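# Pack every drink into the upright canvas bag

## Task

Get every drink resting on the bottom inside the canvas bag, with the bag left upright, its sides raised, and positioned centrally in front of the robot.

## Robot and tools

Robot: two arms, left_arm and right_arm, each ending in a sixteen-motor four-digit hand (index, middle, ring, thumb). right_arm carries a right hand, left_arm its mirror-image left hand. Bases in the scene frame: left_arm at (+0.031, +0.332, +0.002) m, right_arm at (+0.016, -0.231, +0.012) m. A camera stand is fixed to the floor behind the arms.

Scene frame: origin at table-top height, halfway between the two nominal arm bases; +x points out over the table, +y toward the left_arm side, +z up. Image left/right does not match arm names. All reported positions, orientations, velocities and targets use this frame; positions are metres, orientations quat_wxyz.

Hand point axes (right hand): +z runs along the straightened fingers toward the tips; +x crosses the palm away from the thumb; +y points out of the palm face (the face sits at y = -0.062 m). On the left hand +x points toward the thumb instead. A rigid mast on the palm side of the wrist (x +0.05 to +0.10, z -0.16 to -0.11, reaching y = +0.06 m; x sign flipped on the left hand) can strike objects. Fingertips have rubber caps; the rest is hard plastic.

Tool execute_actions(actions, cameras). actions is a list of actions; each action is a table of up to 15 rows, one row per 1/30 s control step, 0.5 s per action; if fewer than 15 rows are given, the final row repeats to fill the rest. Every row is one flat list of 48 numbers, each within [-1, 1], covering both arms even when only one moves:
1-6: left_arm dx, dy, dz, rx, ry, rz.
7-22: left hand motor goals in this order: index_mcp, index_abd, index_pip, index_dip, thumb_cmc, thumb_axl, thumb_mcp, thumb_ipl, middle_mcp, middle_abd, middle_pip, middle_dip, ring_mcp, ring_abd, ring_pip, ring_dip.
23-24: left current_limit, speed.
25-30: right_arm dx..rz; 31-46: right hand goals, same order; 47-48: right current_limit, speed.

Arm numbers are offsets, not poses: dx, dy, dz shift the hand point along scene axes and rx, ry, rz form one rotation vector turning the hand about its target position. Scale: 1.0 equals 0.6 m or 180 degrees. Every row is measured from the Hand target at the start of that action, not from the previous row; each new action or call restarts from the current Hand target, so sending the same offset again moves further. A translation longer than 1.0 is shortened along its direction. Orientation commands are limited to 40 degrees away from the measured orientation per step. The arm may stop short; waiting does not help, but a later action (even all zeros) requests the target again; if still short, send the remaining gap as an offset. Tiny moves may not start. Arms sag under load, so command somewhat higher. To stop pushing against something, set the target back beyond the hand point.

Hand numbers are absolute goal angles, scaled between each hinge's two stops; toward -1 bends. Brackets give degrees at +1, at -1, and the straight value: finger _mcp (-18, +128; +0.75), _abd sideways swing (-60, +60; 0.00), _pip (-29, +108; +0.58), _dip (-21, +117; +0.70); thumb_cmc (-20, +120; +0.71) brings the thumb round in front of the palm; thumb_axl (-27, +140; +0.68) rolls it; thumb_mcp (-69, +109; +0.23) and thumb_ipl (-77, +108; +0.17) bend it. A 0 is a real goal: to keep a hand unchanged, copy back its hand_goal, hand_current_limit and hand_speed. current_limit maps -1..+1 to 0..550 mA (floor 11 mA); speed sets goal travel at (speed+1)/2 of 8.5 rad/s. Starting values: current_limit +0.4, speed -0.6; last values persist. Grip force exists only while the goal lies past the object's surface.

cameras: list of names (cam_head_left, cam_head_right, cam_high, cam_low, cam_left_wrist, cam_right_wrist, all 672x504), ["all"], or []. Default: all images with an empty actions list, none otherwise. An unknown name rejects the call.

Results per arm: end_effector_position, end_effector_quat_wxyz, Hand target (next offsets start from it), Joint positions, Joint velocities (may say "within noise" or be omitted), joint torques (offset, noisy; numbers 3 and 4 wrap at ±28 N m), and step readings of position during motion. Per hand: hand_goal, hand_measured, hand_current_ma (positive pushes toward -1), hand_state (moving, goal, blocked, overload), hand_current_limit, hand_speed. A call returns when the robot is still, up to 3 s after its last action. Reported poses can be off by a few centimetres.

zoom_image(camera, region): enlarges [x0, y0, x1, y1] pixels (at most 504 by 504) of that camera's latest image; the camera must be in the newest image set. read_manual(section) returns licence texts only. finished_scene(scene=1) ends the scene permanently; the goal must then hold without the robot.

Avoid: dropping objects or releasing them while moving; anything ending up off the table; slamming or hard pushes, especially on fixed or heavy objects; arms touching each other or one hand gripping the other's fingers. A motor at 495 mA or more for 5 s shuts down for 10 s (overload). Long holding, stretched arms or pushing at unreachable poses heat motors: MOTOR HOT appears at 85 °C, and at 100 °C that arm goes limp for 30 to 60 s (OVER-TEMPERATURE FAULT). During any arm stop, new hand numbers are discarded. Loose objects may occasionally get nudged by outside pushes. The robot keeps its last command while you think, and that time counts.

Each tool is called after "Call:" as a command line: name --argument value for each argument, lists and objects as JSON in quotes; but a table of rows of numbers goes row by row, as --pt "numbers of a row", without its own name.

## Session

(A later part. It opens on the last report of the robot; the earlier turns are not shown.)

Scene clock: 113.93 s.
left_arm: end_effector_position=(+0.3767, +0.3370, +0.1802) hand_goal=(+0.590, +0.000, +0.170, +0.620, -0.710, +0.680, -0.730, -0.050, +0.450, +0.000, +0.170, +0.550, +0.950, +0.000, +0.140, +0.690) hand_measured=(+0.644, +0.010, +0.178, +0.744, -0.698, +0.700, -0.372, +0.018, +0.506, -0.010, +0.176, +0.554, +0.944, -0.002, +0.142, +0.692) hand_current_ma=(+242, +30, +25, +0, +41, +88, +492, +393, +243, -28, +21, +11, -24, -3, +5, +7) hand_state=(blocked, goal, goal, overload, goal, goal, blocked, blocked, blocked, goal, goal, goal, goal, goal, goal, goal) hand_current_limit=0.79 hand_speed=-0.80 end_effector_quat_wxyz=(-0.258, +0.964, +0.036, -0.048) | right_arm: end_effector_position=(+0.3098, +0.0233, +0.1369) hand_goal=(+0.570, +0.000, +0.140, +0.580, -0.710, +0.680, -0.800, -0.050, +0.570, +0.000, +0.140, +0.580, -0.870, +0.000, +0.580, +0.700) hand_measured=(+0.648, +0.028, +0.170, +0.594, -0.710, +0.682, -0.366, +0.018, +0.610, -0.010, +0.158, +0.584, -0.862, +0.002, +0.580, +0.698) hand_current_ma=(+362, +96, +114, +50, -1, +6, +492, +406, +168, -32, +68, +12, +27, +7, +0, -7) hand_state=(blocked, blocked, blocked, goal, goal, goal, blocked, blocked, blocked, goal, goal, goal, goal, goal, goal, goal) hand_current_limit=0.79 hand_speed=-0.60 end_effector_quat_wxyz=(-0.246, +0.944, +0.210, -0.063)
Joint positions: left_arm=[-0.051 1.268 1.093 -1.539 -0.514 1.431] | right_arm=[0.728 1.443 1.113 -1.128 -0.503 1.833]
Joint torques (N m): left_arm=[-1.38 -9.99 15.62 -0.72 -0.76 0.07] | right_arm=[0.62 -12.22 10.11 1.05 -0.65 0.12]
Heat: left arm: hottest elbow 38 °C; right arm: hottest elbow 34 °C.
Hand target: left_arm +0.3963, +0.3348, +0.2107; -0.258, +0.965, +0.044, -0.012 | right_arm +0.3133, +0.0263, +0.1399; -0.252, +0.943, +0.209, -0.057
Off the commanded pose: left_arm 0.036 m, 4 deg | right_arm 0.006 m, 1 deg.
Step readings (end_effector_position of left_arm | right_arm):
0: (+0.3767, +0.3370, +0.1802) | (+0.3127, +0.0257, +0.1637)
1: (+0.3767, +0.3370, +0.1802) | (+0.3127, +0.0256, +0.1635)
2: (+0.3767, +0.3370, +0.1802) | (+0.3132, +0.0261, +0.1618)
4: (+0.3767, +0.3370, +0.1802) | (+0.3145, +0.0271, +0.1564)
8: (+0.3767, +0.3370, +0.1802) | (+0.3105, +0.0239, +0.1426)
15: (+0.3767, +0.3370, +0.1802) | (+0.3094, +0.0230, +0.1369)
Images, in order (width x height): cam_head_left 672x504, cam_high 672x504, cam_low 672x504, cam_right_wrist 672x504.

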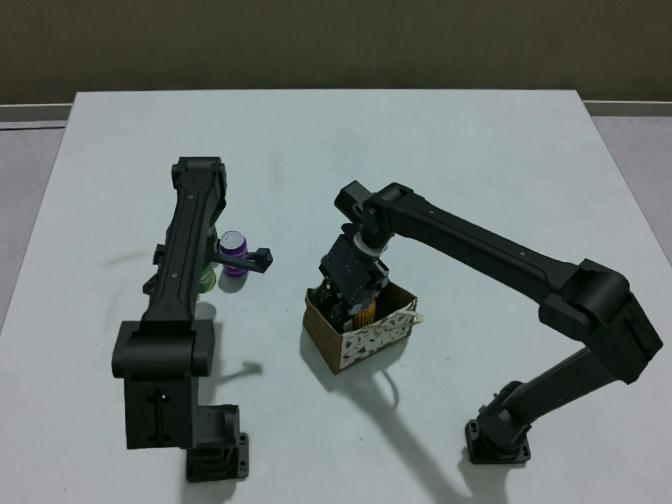

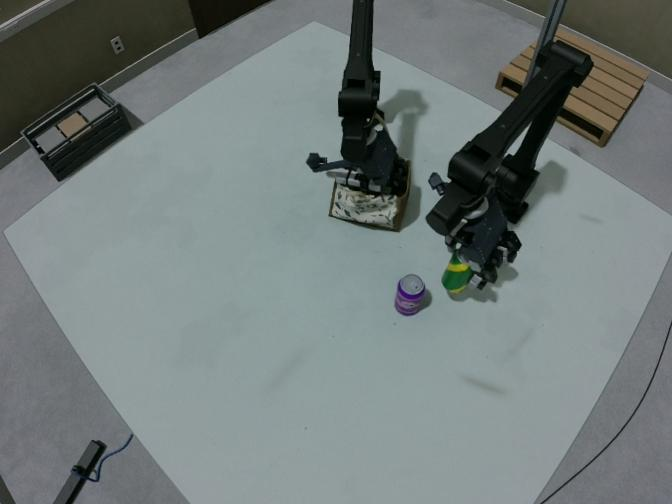

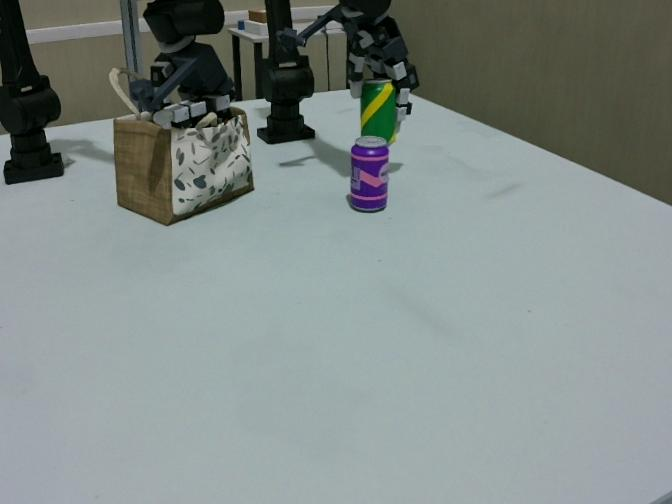

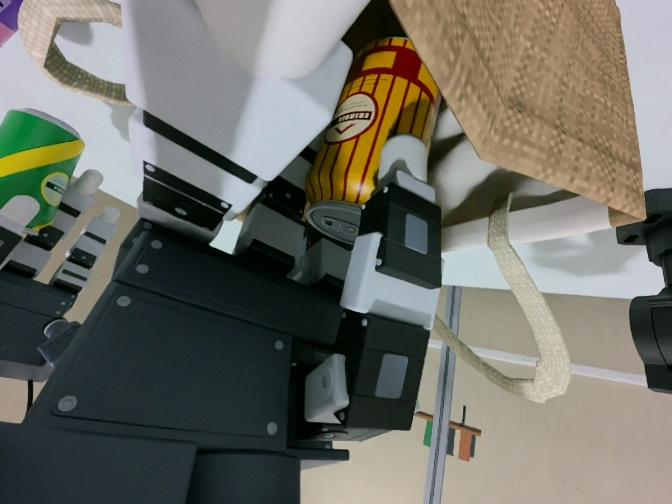

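Call:
execute_actions --actions '[[[0,0,0,0,0,0,0.59,0,0.17,0.62,-0.71,0.68,-0.73,-0.05,0.45,0,0.17,0.55,0.95,0,0.14,0.69,0.79,-0.8, 0,0,0,0,0,0,0.57,0,0.14,0.58,-0.71,0.68,-0.8,-0.05,0.57,0,0.14,0.58,-0.616,0,-0.153,-0.391,0.79,-0.6]],[[0,0,0,0,0,0,0.59,0,0.17,0.62,-0.71,0.68,-0.73,-0.05,0.45,0,0.17,0.55,0.95,0,0.14,0.69,0.79,-0.8, -0.002,-0.001,-0.035,0,0,0,0.57,0,0.14,0.58,-0.71,0.68,-0.8,-0.05,0.57,0,0.14,0.58,-0.616,0,-0.153,-0.391,0.79,-0.6]]]' --cameras '["cam_head_left","cam_high","cam_low","cam_right_wrist"]'

Call:
zoom_image --camera "cam_head_left" --region '[270, 220, 450, 400]'

Call:
zoom_image --camera "cam_low" --region '[80, 0, 290, 240]'

Call:
zoom_image --camera "cam_high" --region '[300, 100, 450, 250]'

Scene clock: 116.37 s.
left_arm: end_effector_position=(+0.3767, +0.3370, +0.1802) hand_goal=(+0.590, +0.000, +0.170, +0.620, -0.710, +0.680, -0.730, -0.050, +0.450, +0.000, +0.170, +0.550, +0.950, +0.000, +0.140, +0.690) hand_measured=(+0.644, +0.010, +0.178, +0.744, -0.698, +0.700, -0.372, +0.018, +0.506, -0.010, +0.176, +0.554, +0.944, -0.002, +0.142, +0.692) hand_current_ma=(+242, +30, +25, +0, +41, +88, +492, +393, +243, -28, +21, +11, -24, -3, +5, +7) hand_state=(blocked, goal, goal, overload, goal, goal, blocked, blocked, blocked, goal, goal, goal, goal, goal, goal, goal) hand_current_limit=0.79 hand_speed=-0.80 end_effector_quat_wxyz=(-0.258, +0.964, +0.036, -0.048) | right_arm: end_effector_position=(+0.3137, +0.0264, +0.1254) hand_goal=(+0.570, +0.000, +0.140, +0.580, -0.710, +0.680, -0.800, -0.050, +0.570, +0.000, +0.140, +0.580, -0.616, +0.000, -0.152, -0.390) hand_measured=(+0.648, +0.028, +0.170, +0.594, -0.710, +0.682, -0.366, +0.018, +0.610, -0.010, +0.158, +0.584, -0.634, -0.004, -0.160, -0.388) hand_current_ma=(+362, +96, +114, +50, -1, +6, +492, +406, +168, -32, +68, +12, -73, -9, -25, +8) hand_state=(blocked, blocked, blocked, goal, goal, goal, blocked, blocked, blocked, goal, goal, goal, goal, goal, goal, goal) hand_current_limit=0.79 hand_speed=-0.60 end_effector_quat_wxyz=(-0.253, +0.942, +0.216, -0.050)
Joint positions: left_arm=[-0.051 1.268 1.093 -1.539 -0.514 1.431] | right_arm=[0.728 1.446 1.085 -1.068 -0.503 1.828]
Joint torques (N m): left_arm=[-1.38 -10.05 15.64 -0.7 -0.77 0.08] | right_arm=[0.15 -11.46 9.09 1.06 -0.59 0.13]
Heat: left arm: hottest elbow 38 °C; right arm: hottest elbow 34 °C.
Hand target: left_arm +0.3963, +0.3348, +0.2107; -0.258, +0.965, +0.044, -0.012 | right_arm +0.3120, +0.0256, +0.1189; -0.252, +0.943, +0.209, -0.057
Off the commanded pose: left_arm 0.036 m, 4 deg | right_arm 0.007 m, 1 deg.
Step readings (end_effector_position of left_arm | right_arm):
0: (+0.3767, +0.3370, +0.1802) | (+0.3098, +0.0233, +0.1369)
1: (+0.3767, +0.3370, +0.1802) | (+0.3098, +0.0233, +0.1369)
2: (+0.3767, +0.3370, +0.1802) | (+0.3098, +0.0233, +0.1369)
4: (+0.3767, +0.3370, +0.1802) | (+0.3098, +0.0234, +0.1369)
8: (+0.3767, +0.3370, +0.1802) | (+0.3109, +0.0240, +0.1368)
15: (+0.3767, +0.3370, +0.1802) | (+0.3110, +0.0243, +0.1368)
16: (+0.3767, +0.3370, +0.1802) | (+0.3108, +0.0242, +0.1365)
17: (+0.3767, +0.3370, +0.1802) | (+0.3110, +0.0243, +0.1357)
19: (+0.3767, +0.3370, +0.1802) | (+0.3116, +0.0248, +0.1319)
23: (+0.3767, +0.3370, +0.1802) | (+0.3120, +0.0250, +0.1257)
30: (+0.3767, +0.3370, +0.1802) | (+0.3137, +0.0264, +0.1254)
Images, in order (width x height): cam_head_left 672x504, cam_high 672x504, cam_low 672x504, cam_right_wrist 672x504.

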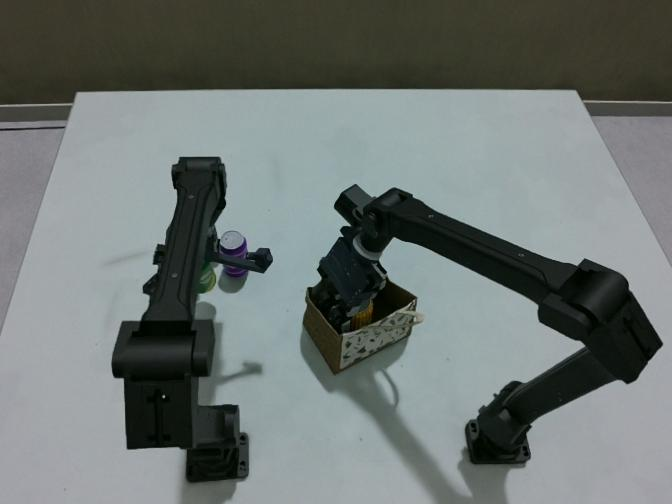

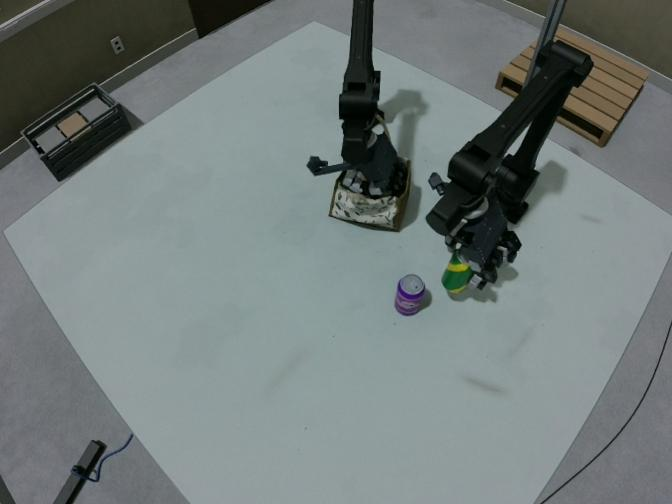

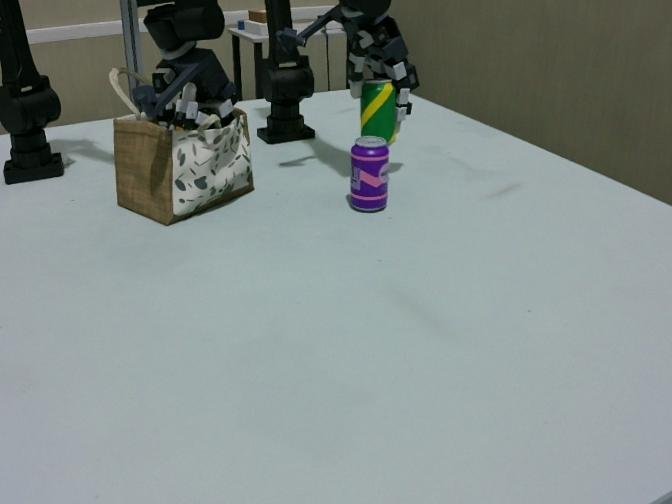

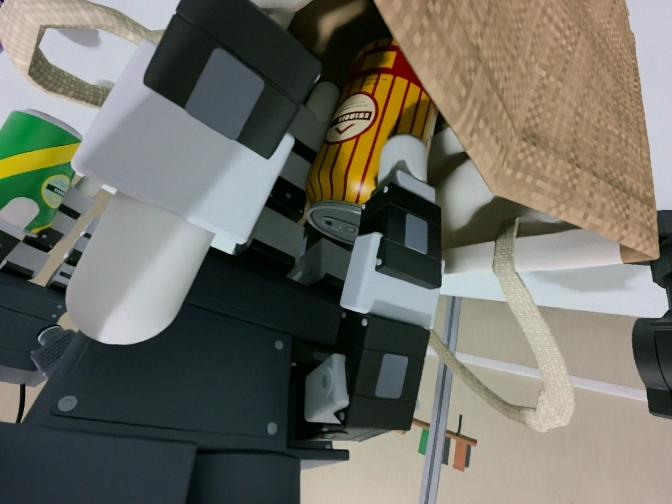

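Scaled by 2.800.

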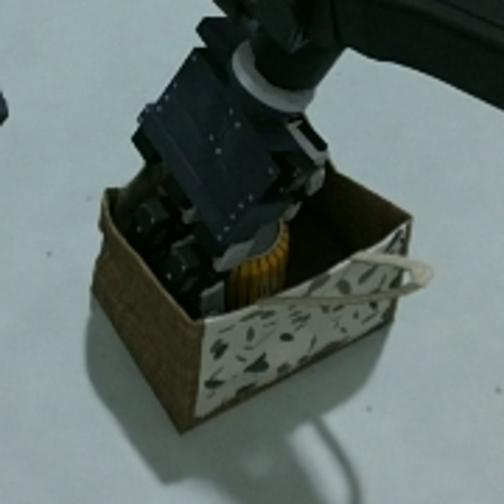

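Scaled by 2.100.

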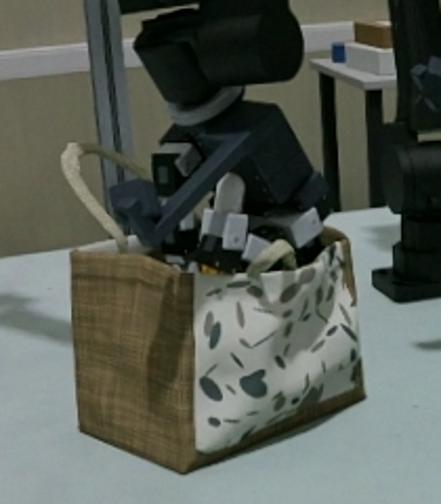

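Scaled by 3.360.

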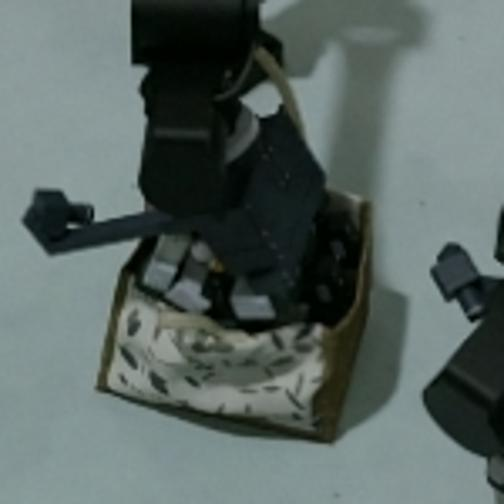

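Call:
zoom_image --camera "cam_low" --region '[130, 60, 260, 160]'

Call:
zoom_image --camera "cam_right_wrist" --region '[0, 0, 400, 300]'

Call:
zoom_image --camera "cam_head_left" --region '[290, 250, 390, 350]'

Scaled by 3.877.

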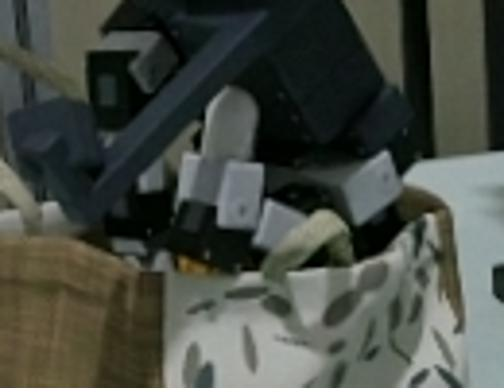

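Scaled by 1.260.

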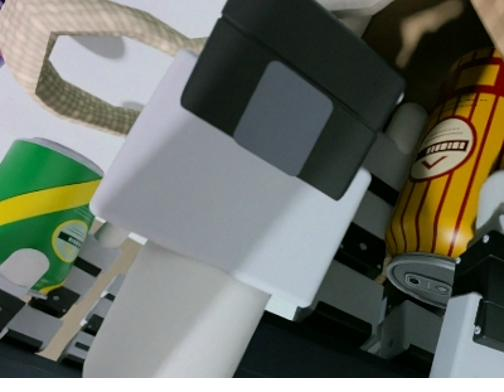

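Scaled by 5.040.

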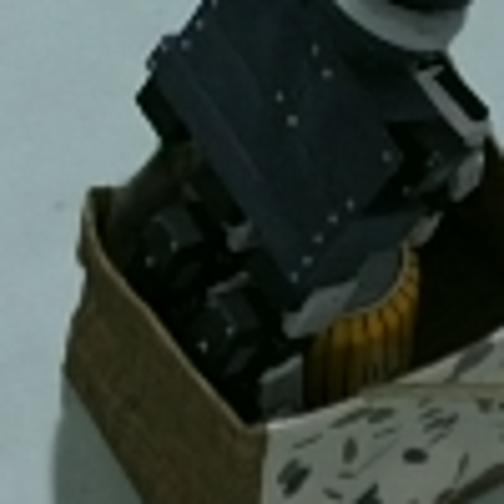

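Call:
execute_actions --actions '[[[0,0,0,0,0,0,0.59,0,0.17,0.62,-0.71,0.68,-0.73,-0.05,0.45,0,0.17,0.55,0.95,0,0.14,0.69,0.79,-0.8, -0.006,0,-0.035,0,0,0,0.57,0,0.14,0.58,-0.71,0.68,-0.8,-0.05,0.57,0,0.14,0.58,-0.616,0,-0.153,-0.391,0.79,-0.6]]]' --cameras '["cam_head_left","cam_high","cam_low","cam_right_wrist"]'

Call:
zoom_image --camera "cam_head_left" --region '[270, 220, 450, 400]'

Call:
zoom_image --camera "cam_low" --region '[80, 0, 290, 240]'

Call:
zoom_image --camera "cam_high" --region '[300, 100, 450, 250]'

Scene clock: 119.80 s.
left_arm: end_effector_position=(+0.3767, +0.3370, +0.1802) hand_goal=(+0.590, +0.000, +0.170, +0.620, -0.710, +0.680, -0.730, -0.050, +0.450, +0.000, +0.170, +0.550, +0.950, +0.000, +0.140, +0.690) hand_measured=(+0.644, +0.010, +0.178, +0.744, -0.698, +0.700, -0.372, +0.018, +0.506, -0.010, +0.176, +0.554, +0.944, -0.002, +0.142, +0.692) hand_current_ma=(+242, +30, +25, +0, +41, +88, +492, +393, +243, -28, +21, +11, -24, -3, +5, +7) hand_state=(blocked, goal, goal, overload, goal, goal, blocked, blocked, blocked, goal, goal, goal, goal, goal, goal, goal) hand_current_limit=0.79 hand_speed=-0.80 end_effector_quat_wxyz=(-0.258, +0.964, +0.036, -0.048) | right_arm: end_effector_position=(+0.3153, +0.0276, +0.1115) hand_goal=(+0.570, +0.000, +0.140, +0.580, -0.710, +0.680, -0.800, -0.050, +0.570, +0.000, +0.140, +0.580, -0.616, +0.000, -0.152, -0.390) hand_measured=(+0.648, +0.028, +0.170, +0.594, -0.710, +0.682, -0.366, +0.018, +0.610, -0.010, +0.158, +0.584, -0.662, -0.006, -0.174, -0.388) hand_current_ma=(+362, +96, +114, +50, +0, +7, +492, +406, +168, -32, +68, +12, -198, -15, -83, +8) hand_state=(blocked, blocked, blocked, goal, goal, goal, blocked, blocked, blocked, goal, goal, goal, blocked, goal, blocked, goal) hand_current_limit=0.79 hand_speed=-0.60 end_effector_quat_wxyz=(-0.258, +0.940, +0.219, -0.039)
Joint positions: left_arm=[-0.051 1.268 1.093 -1.539 -0.514 1.431] | right_arm=[0.728 1.448 1.048 -1.005 -0.503 1.827]
Joint torques (N m): left_arm=[-1.38 -9.99 15.61 -0.72 -0.77 0.08] | right_arm=[0.15 -9.99 8.21 0.95 -0.57 0.22]
Heat: left arm: hottest elbow 39 °C; right arm: hottest elbow 34 °C.
Hand target: left_arm +0.3963, +0.3348, +0.2107; -0.258, +0.965, +0.044, -0.012 | right_arm +0.3084, +0.0256, +0.0979; -0.252, +0.943, +0.209, -0.057
Off the commanded pose: left_arm 0.036 m, 4 deg | right_arm 0.015 m, 2 deg.
Step readings (end_effector_position of left_arm | right_arm):
0: (+0.3767, +0.3370, +0.1802) | (+0.3137, +0.0264, +0.1254)
1: (+0.3767, +0.3370, +0.1802) | (+0.3136, +0.0263, +0.1250)
2: (+0.3767, +0.3370, +0.1802) | (+0.3138, +0.0264, +0.1237)
4: (+0.3767, +0.3370, +0.1802) | (+0.3148, +0.0272, +0.1198)
8: (+0.3767, +0.3370, +0.1802) | (+0.3141, +0.0266, +0.1125)
15: (+0.3767, +0.3370, +0.1802) | (+0.3153, +0.0276, +0.1116)
Images, in order (width x height): cam_head_left 672x504, cam_high 672x504, cam_low 672x504, cam_right_wrist 672x504.

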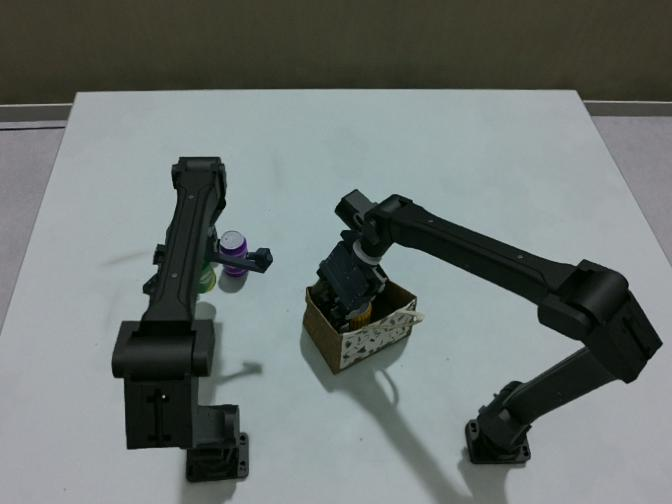

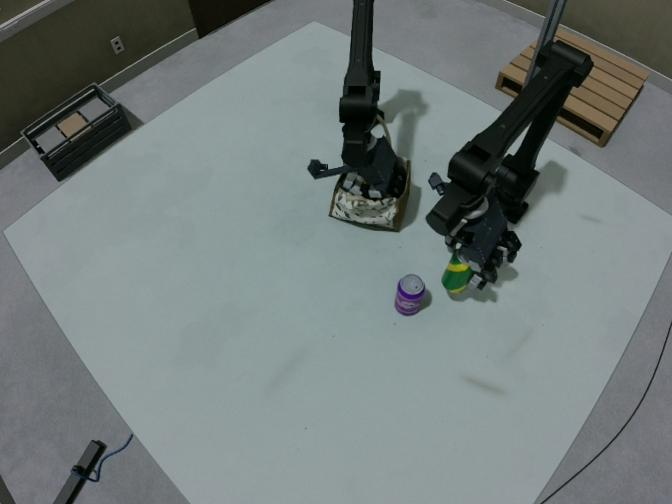

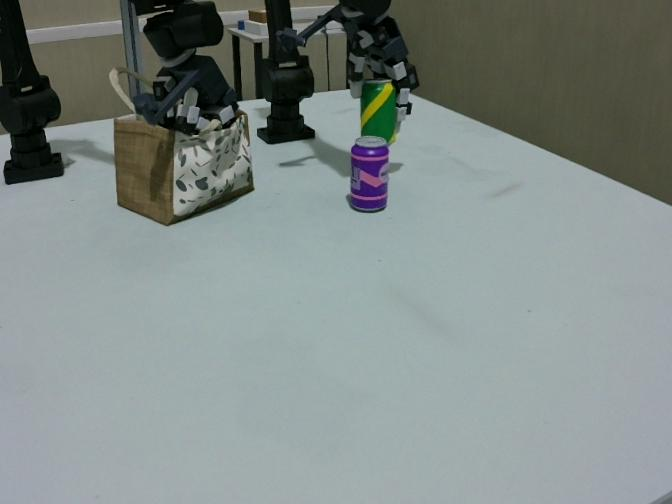

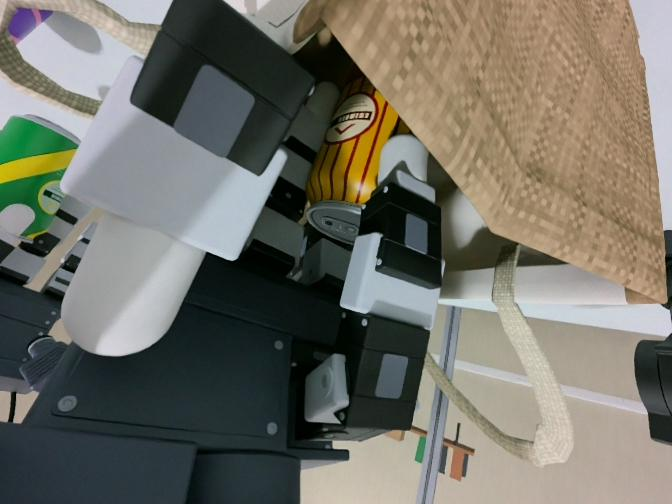

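Scaled by 2.800.

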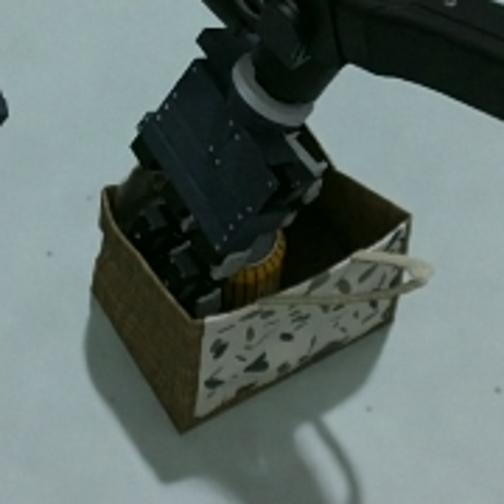

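Scaled by 2.100.

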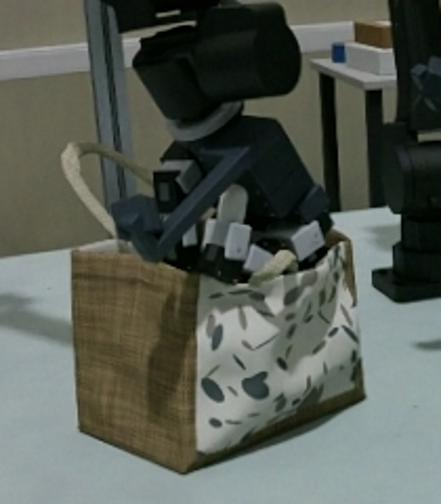

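Scaled by 3.360.

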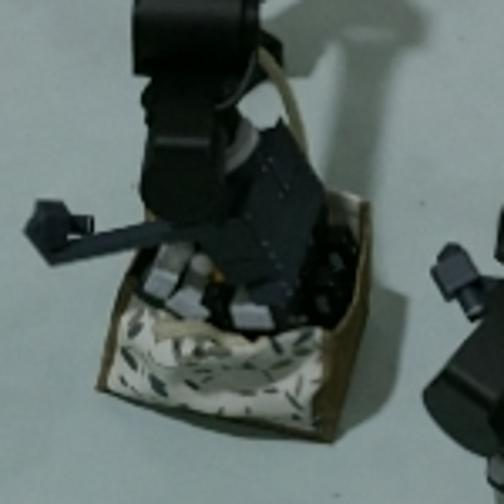

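Call:
execute_actions --actions '[[[0,0,0,0,0,0,0.59,0,0.17,0.62,-0.71,0.68,-0.73,-0.05,0.45,0,0.17,0.55,0.95,0,0.14,0.69,0.79,-0.8, 0,0,0,0,0,0,0.57,0,0.14,0.58,-0.71,0.68,-0.8,-0.05,0.57,0,0.14,0.58,-0.863,0,0.11,-0.435,0.79,-0.6]],[[0,0,0,0,0,0,0.59,0,0.17,0.62,-0.71,0.68,-0.73,-0.05,0.45,0,0.17,0.55,0.95,0,0.14,0.69,0.79,-0.8, 0,0,-0.02,0,0,0,0.57,0,0.14,0.58,-0.71,0.68,-0.8,-0.05,0.57,0,0.14,0.58,-0.863,0,0.11,-0.435,0.79,-0.6]]]' --cameras '["cam_head_left","cam_high","cam_low","cam_right_wrist"]'

Call:
zoom_image --camera "cam_head_left" --region '[270, 220, 450, 400]'

Call:
zoom_image --camera "cam_low" --region '[80, 0, 290, 240]'

Call:
zoom_image --camera "cam_high" --region '[300, 100, 450, 250]'

Scene clock: 122.13 s.
left_arm: end_effector_position=(+0.3767, +0.3370, +0.1802) hand_goal=(+0.590, +0.000, +0.170, +0.620, -0.710, +0.680, -0.730, -0.050, +0.450, +0.000, +0.170, +0.550, +0.950, +0.000, +0.140, +0.690) hand_measured=(+0.644, +0.010, +0.178, +0.744, -0.698, +0.700, -0.372, +0.018, +0.506, -0.010, +0.176, +0.554, +0.944, -0.002, +0.142, +0.692) hand_current_ma=(+242, +30, +25, +0, +41, +88, +492, +393, +243, -28, +21, +11, -24, -3, +5, +7) hand_state=(blocked, goal, goal, overload, goal, goal, blocked, blocked, blocked, goal, goal, goal, goal, goal, goal, goal) hand_current_limit=0.79 hand_speed=-0.80 end_effector_quat_wxyz=(-0.258, +0.964, +0.036, -0.048) | right_arm: end_effector_position=(+0.3164, +0.0288, +0.1002) hand_goal=(+0.570, +0.000, +0.140, +0.580, -0.710, +0.680, -0.800, -0.050, +0.570, +0.000, +0.140, +0.580, -0.862, +0.000, +0.110, -0.434) hand_measured=(+0.648, +0.028, +0.170, +0.594, -0.710, +0.682, -0.366, +0.018, +0.610, -0.010, +0.158, +0.584, -0.882, -0.006, +0.092, -0.432) hand_current_ma=(+362, +96, +114, +50, +0, +8, +492, +406, +168, -32, +68, +12, -79, -15, -68, +8) hand_state=(blocked, blocked, blocked, goal, goal, goal, blocked, blocked, blocked, goal, goal, goal, goal, goal, goal, goal) hand_current_limit=0.79 hand_speed=-0.60 end_effector_quat_wxyz=(-0.260, +0.940, +0.220, -0.038)
Joint positions: left_arm=[-0.051 1.268 1.093 -1.539 -0.514 1.431] | right_arm=[0.728 1.462 1.03 -0.97 -0.505 1.826]
Joint torques (N m): left_arm=[-1.38 -9.99 15.64 -0.72 -0.77 0.08] | right_arm=[0.26 -9.7 7.9 0.91 -0.45 0.23]
Heat: left arm: hottest elbow 39 °C; right arm: hottest elbow 34 °C.
Hand target: left_arm +0.3963, +0.3348, +0.2107; -0.258, +0.965, +0.044, -0.012 | right_arm +0.3085, +0.0257, +0.0859; -0.252, +0.943, +0.209, -0.057
Off the commanded pose: left_arm 0.036 m, 4 deg | right_arm 0.017 m, 3 deg.
Step readings (end_effector_position of left_arm | right_arm):
0: (+0.3767, +0.3370, +0.1802) | (+0.3154, +0.0276, +0.1115)
1: (+0.3767, +0.3370, +0.1802) | (+0.3154, +0.0276, +0.1115)
2: (+0.3767, +0.3370, +0.1802) | (+0.3154, +0.0276, +0.1115)
4: (+0.3767, +0.3370, +0.1802) | (+0.3148, +0.0272, +0.1102)
8: (+0.3767, +0.3370, +0.1802) | (+0.3123, +0.0254, +0.1043)
15: (+0.3767, +0.3370, +0.1802) | (+0.3130, +0.0262, +0.1037)
16: (+0.3767, +0.3370, +0.1802) | (+0.3131, +0.0262, +0.1037)
17: (+0.3767, +0.3370, +0.1802) | (+0.3134, +0.0265, +0.1034)
19: (+0.3767, +0.3370, +0.1802) | (+0.3145, +0.0273, +0.1024)
23: (+0.3767, +0.3370, +0.1802) | (+0.3157, +0.0283, +0.1006)
30: (+0.3767, +0.3370, +0.1802) | (+0.3163, +0.0288, +0.1002)
Images, in order (width x height): cam_head_left 672x504, cam_high 672x504, cam_low 672x504, cam_right_wrist 672x504.

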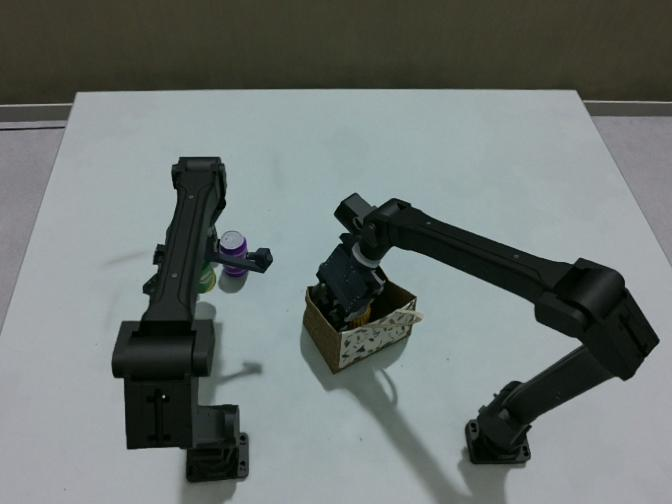

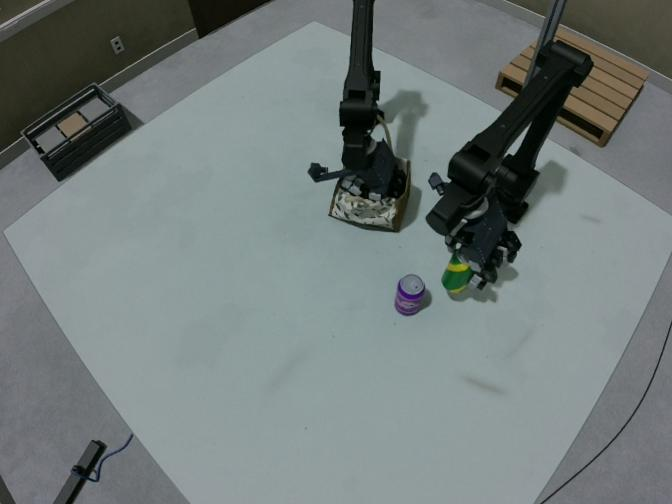

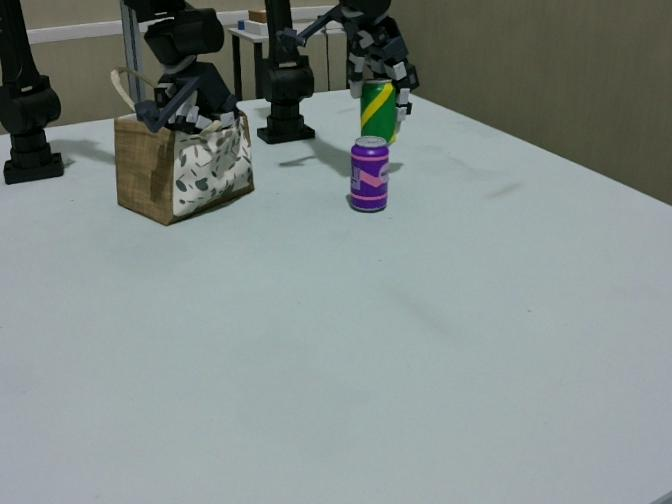

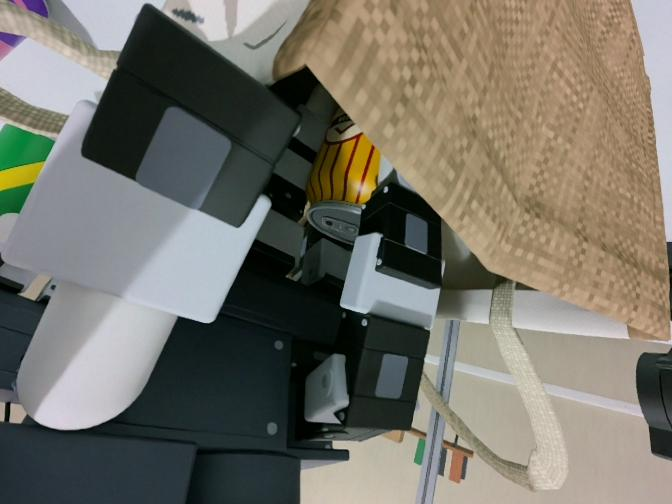

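Scaled by 2.800.

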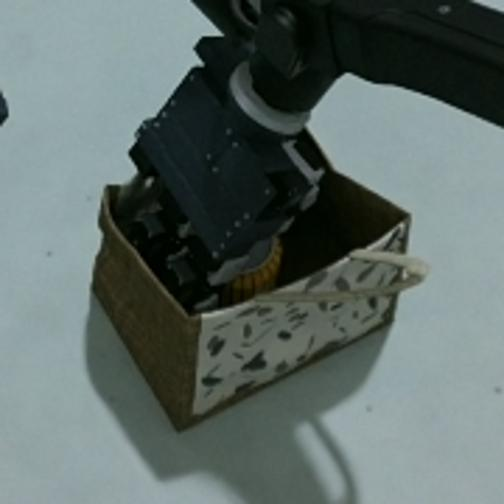

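Scaled by 2.100.

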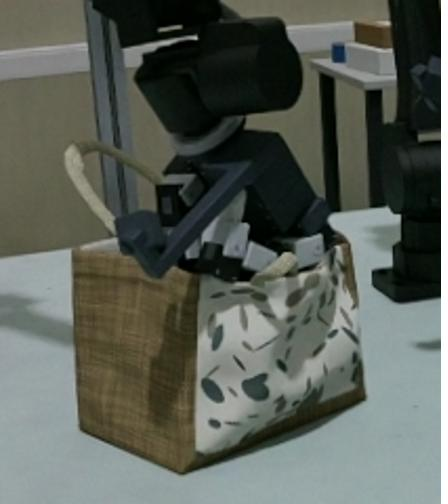

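Scaled by 3.360.

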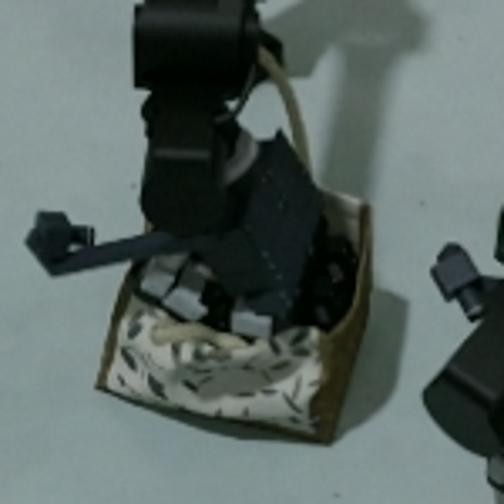

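Call:
execute_actions --actions '[[[0,0,0,0,0,0,0.59,0,0.17,0.62,-0.71,0.68,-0.73,-0.05,0.45,0,0.17,0.55,0.95,0,0.14,0.69,0.79,-0.8, 0,0,0,0,0,0,0.60,0,0.14,0.58,-0.71,0.68,-0.4,-0.02,0.59,0,0.14,0.58,-0.863,0,0.11,-0.435,0.79,-0.8]],[[0,0,0,0,0,0,0.59,0,0.17,0.62,-0.71,0.68,-0.73,-0.05,0.45,0,0.17,0.55,0.95,0,0.14,0.69,0.79,-0.8, 0,0,0,0,0,0,0.66,0,0.14,0.58,-0.71,0.68,-0.25,0.04,0.66,0,0.14,0.58,-0.863,0,0.11,-0.435,0.79,-0.8]]]' --cameras '["cam_head_left","cam_low","cam_right_wrist"]'

Call:
zoom_image --camera "cam_head_left" --region '[270, 220, 450, 400]'

Scene clock: 123.90 s.
left_arm: end_effector_position=(+0.3767, +0.3370, +0.1802) hand_goal=(+0.590, +0.000, +0.170, +0.620, -0.710, +0.680, -0.730, -0.050, +0.450, +0.000, +0.170, +0.550, +0.950, +0.000, +0.140, +0.690) hand_measured=(+0.644, +0.010, +0.178, +0.744, -0.698, +0.700, -0.372, +0.018, +0.506, -0.010, +0.176, +0.554, +0.944, -0.002, +0.142, +0.692) hand_current_ma=(+242, +30, +25, +0, +41, +88, +492, +393, +243, -28, +21, +11, -24, -3, +5, +7) hand_state=(blocked, goal, goal, overload, goal, goal, blocked, blocked, blocked, goal, goal, goal, goal, goal, goal, goal) hand_current_limit=0.79 hand_speed=-0.80 end_effector_quat_wxyz=(-0.258, +0.964, +0.036, -0.048) | right_arm: end_effector_position=(+0.3162, +0.0290, +0.1003) hand_goal=(+0.660, +0.000, +0.140, +0.580, -0.710, +0.680, -0.250, +0.040, +0.660, +0.000, +0.140, +0.580, -0.862, +0.000, +0.110, -0.434) hand_measured=(+0.660, +0.006, +0.148, +0.586, -0.710, +0.680, -0.254, +0.042, +0.650, -0.002, +0.144, +0.584, -0.882, -0.004, +0.092, -0.432) hand_current_ma=(-2, +15, +25, +17, -1, +2, -19, +8, -37, -7, +9, +10, -79, -10, -68, +7) hand_state=(goal, goal, goal, goal, goal, goal, goal, goal, goal, goal, goal, goal, goal, goal, goal, goal) hand_current_limit=0.79 hand_speed=-0.80 end_effector_quat_wxyz=(-0.260, +0.939, +0.220, -0.038)
Joint positions: left_arm=[-0.051 1.268 1.093 -1.539 -0.514 1.431] | right_arm=[0.728 1.462 1.03 -0.97 -0.507 1.826]
Joint torques (N m): left_arm=[-1.38 -9.99 15.64 -0.72 -0.77 0.08] | right_arm=[-0.03 -9.93 8.06 1.05 -0.4 0.19]
Heat: left arm: hottest elbow 39 °C; right arm: hottest elbow 34 °C.
Hand target: left_arm +0.3963, +0.3348, +0.2107; -0.258, +0.965, +0.044, -0.012 | right_arm +0.3085, +0.0256, +0.0859; -0.252, +0.943, +0.209, -0.057
Off the commanded pose: left_arm 0.036 m, 4 deg | right_arm 0.017 m, 3 deg.
Step readings (end_effector_position of left_arm | right_arm):
0: (+0.3767, +0.3370, +0.1802) | (+0.3164, +0.0288, +0.1002)
1: (+0.3767, +0.3370, +0.1802) | (+0.3164, +0.0288, +0.1002)
2: (+0.3767, +0.3370, +0.1802) | (+0.3164, +0.0288, +0.1002)
4: (+0.3767, +0.3370, +0.1802) | (+0.3164, +0.0288, +0.1002)
8: (+0.3767, +0.3370, +0.1802) | (+0.3164, +0.0288, +0.1002)
15: (+0.3767, +0.3370, +0.1802) | (+0.3164, +0.0288, +0.1002)
16: (+0.3767, +0.3370, +0.1802) | (+0.3164, +0.0288, +0.1002)
17: (+0.3767, +0.3370, +0.1802) | (+0.3164, +0.0288, +0.1002)
19: (+0.3767, +0.3370, +0.1802) | (+0.3163, +0.0289, +0.1002)
23: (+0.3767, +0.3370, +0.1802) | (+0.3162, +0.0290, +0.1003)
30: (+0.3767, +0.3370, +0.1802) | (+0.3162, +0.0290, +0.1003)
Images, in order (width x height): cam_head_left 672x504, cam_low 672x504, cam_right_wrist 672x504.

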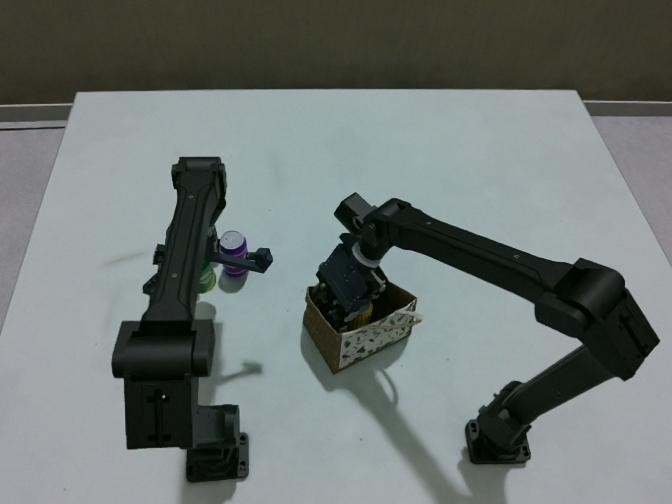

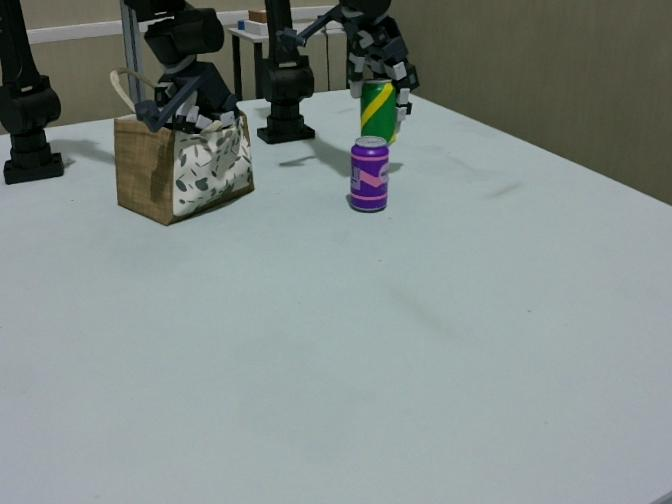

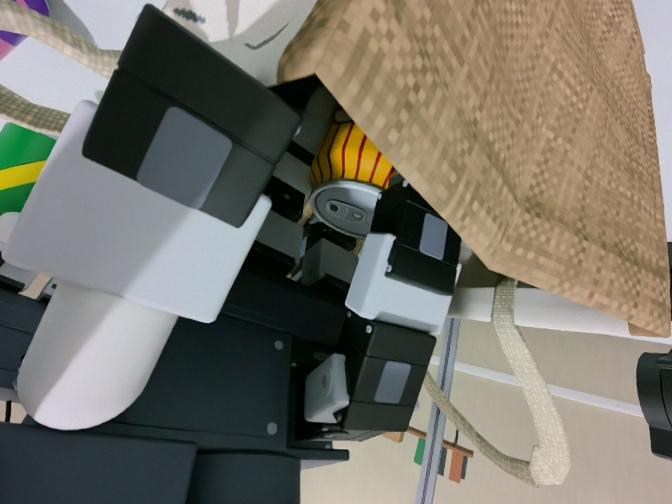

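Scaled by 2.800.

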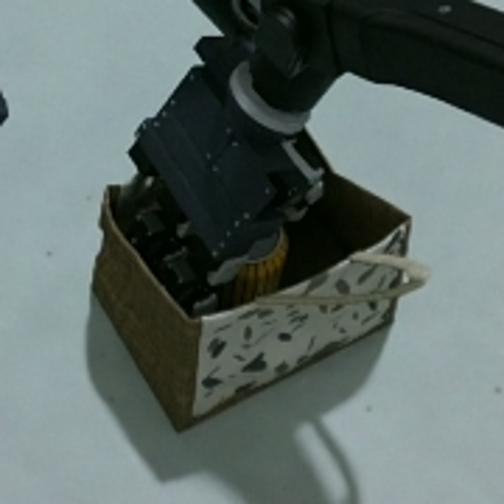

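Call:
execute_actions --actions '[[[0,0,0,0,0,0,0.59,0,0.17,0.62,-0.71,0.68,-0.73,-0.05,0.45,0,0.17,0.55,0.95,0,0.14,0.69,0.79,-0.8, 0.035,0.01,0.06,0,0,0,0.70,0,0.14,0.6,-0.71,0.68,-0.22,0.06,0.70,0,0.14,0.6,-0.863,0,0.11,-0.435,0.79,-0.8]],[[0,0,0,0,0,0,0.59,0,0.17,0.62,-0.71,0.68,-0.73,-0.05,0.45,0,0.17,0.55,0.95,0,0.14,0.69,0.79,-0.8, 0.01,0.003,0.05,0,0,0,0.70,0,0.14,0.6,-0.71,0.68,-0.22,0.06,0.70,0,0.14,0.6,-0.863,0,0.11,-0.435,0.79,-0.8]]]' --cameras '["cam_head_left","cam_high","cam_low","cam_right_wrist"]'

Call:
zoom_image --camera "cam_head_left" --region '[270, 220, 450, 400]'

Call:
zoom_image --camera "cam_low" --region '[80, 0, 290, 240]'

Scene clock: 125.63 s.
left_arm: end_effector_position=(+0.3767, +0.3370, +0.1802) hand_goal=(+0.590, +0.000, +0.170, +0.620, -0.710, +0.680, -0.730, -0.050, +0.450, +0.000, +0.170, +0.550, +0.950, +0.000, +0.140, +0.690) hand_measured=(+0.644, +0.010, +0.178, +0.744, -0.698, +0.700, -0.372, +0.018, +0.506, -0.010, +0.176, +0.554, +0.944, -0.002, +0.142, +0.692) hand_current_ma=(+242, +30, +25, +0, +41, +88, +492, +393, +243, -28, +21, +11, -24, -3, +5, +7) hand_state=(blocked, goal, goal, overload, goal, goal, blocked, blocked, blocked, goal, goal, goal, goal, goal, goal, goal) hand_current_limit=0.79 hand_speed=-0.80 end_effector_quat_wxyz=(-0.258, +0.964, +0.036, -0.048) | right_arm: end_effector_position=(+0.3157, +0.0263, +0.1367) hand_goal=(+0.700, +0.000, +0.140, +0.600, -0.710, +0.680, -0.220, +0.060, +0.700, +0.000, +0.140, +0.600, -0.862, +0.000, +0.110, -0.434) hand_measured=(+0.688, +0.004, +0.142, +0.598, -0.710, +0.680, -0.226, +0.058, +0.690, -0.002, +0.142, +0.598, -0.856, -0.004, +0.110, -0.432) hand_current_ma=(-49, +8, +9, -8, -1, +2, -22, -10, -41, -7, +8, -9, +23, -8, -2, +7) hand_state=(goal, goal, goal, goal, goal, goal, goal, goal, goal, goal, goal, goal, goal, goal, goal, goal) hand_current_limit=0.79 hand_speed=-0.80 end_effector_quat_wxyz=(-0.243, +0.945, +0.208, -0.075)
Joint positions: left_arm=[-0.051 1.268 1.093 -1.539 -0.514 1.431] | right_arm=[0.723 1.478 1.149 -1.158 -0.507 1.825]
Joint torques (N m): left_arm=[-1.44 -9.99 15.62 -0.7 -0.77 0.08] | right_arm=[-1.44 -11.52 13.94 0.47 -0.51 -0.03]
Heat: left arm: hottest elbow 39 °C; right arm: hottest elbow 34 °C.
Hand target: left_arm +0.3963, +0.3348, +0.2107; -0.258, +0.965, +0.044, -0.012 | right_arm +0.3355, +0.0334, +0.1519; -0.252, +0.943, +0.209, -0.057
Off the commanded pose: left_arm 0.036 m, 4 deg | right_arm 0.026 m, 2 deg.
Step readings (end_effector_position of left_arm | right_arm):
0: (+0.3767, +0.3370, +0.1802) | (+0.3162, +0.0290, +0.1003)
1: (+0.3767, +0.3370, +0.1802) | (+0.3161, +0.0289, +0.1003)
2: (+0.3767, +0.3370, +0.1802) | (+0.3152, +0.0282, +0.1005)
4: (+0.3767, +0.3370, +0.1802) | (+0.3124, +0.0261, +0.1040)
8: (+0.3767, +0.3370, +0.1802) | (+0.3116, +0.0255, +0.1109)
15: (+0.3767, +0.3370, +0.1802) | (+0.3111, +0.0249, +0.1117)
16: (+0.3767, +0.3370, +0.1802) | (+0.3112, +0.0249, +0.1123)
17: (+0.3767, +0.3370, +0.1802) | (+0.3107, +0.0246, +0.1139)
19: (+0.3767, +0.3370, +0.1802) | (+0.3097, +0.0234, +0.1190)
23: (+0.3767, +0.3370, +0.1802) | (+0.3136, +0.0254, +0.1306)
30: (+0.3767, +0.3370, +0.1802) | (+0.3162, +0.0266, +0.1367)
Images, in order (width x height): cam_head_left 672x504, cam_high 672x504, cam_low 672x504, cam_right_wrist 672x504.

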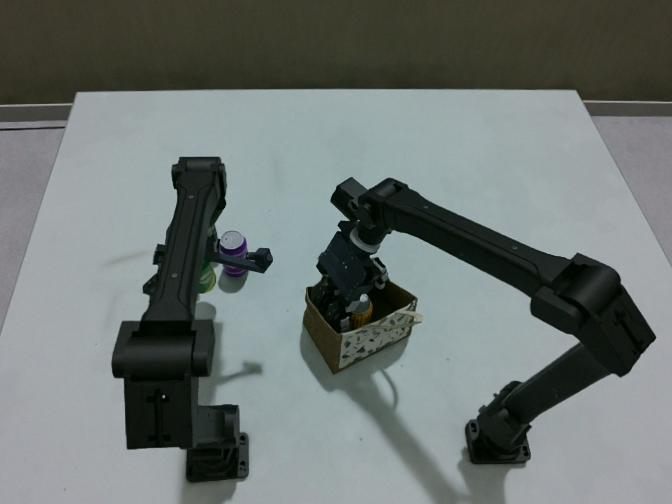

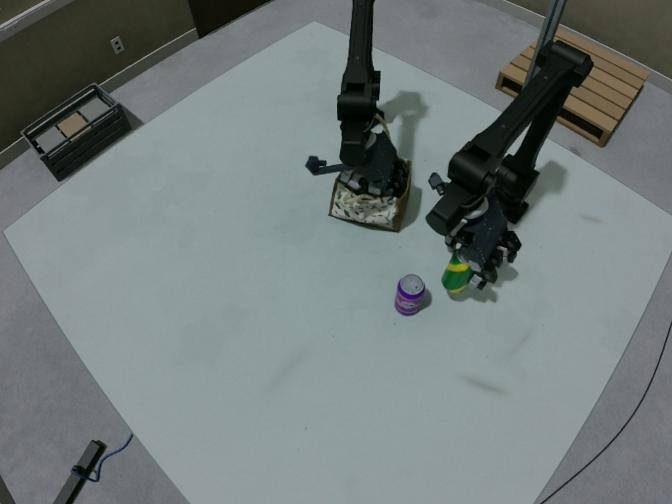

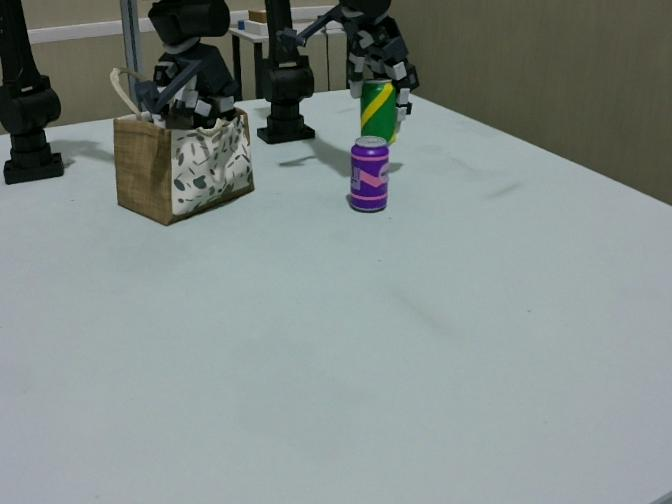

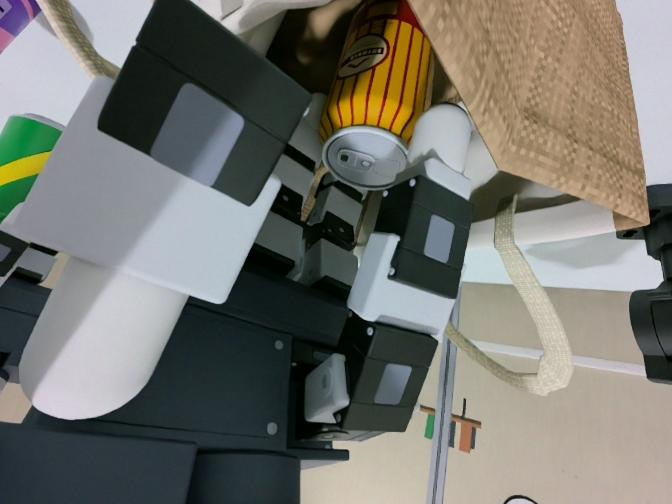

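Scaled by 2.800.

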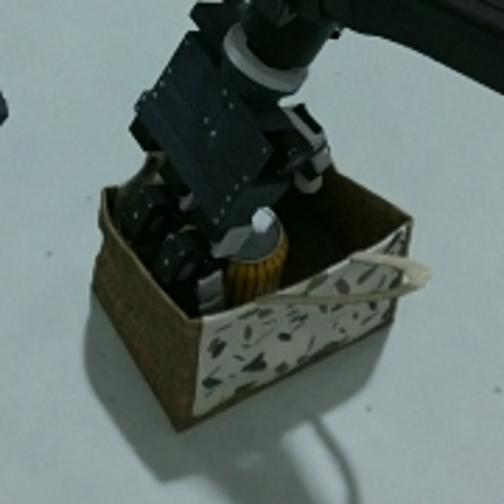

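Scaled by 2.100.

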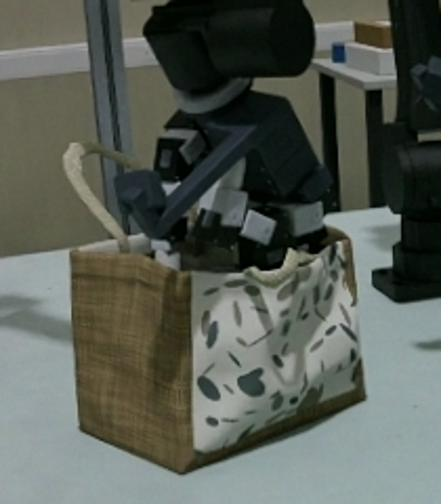

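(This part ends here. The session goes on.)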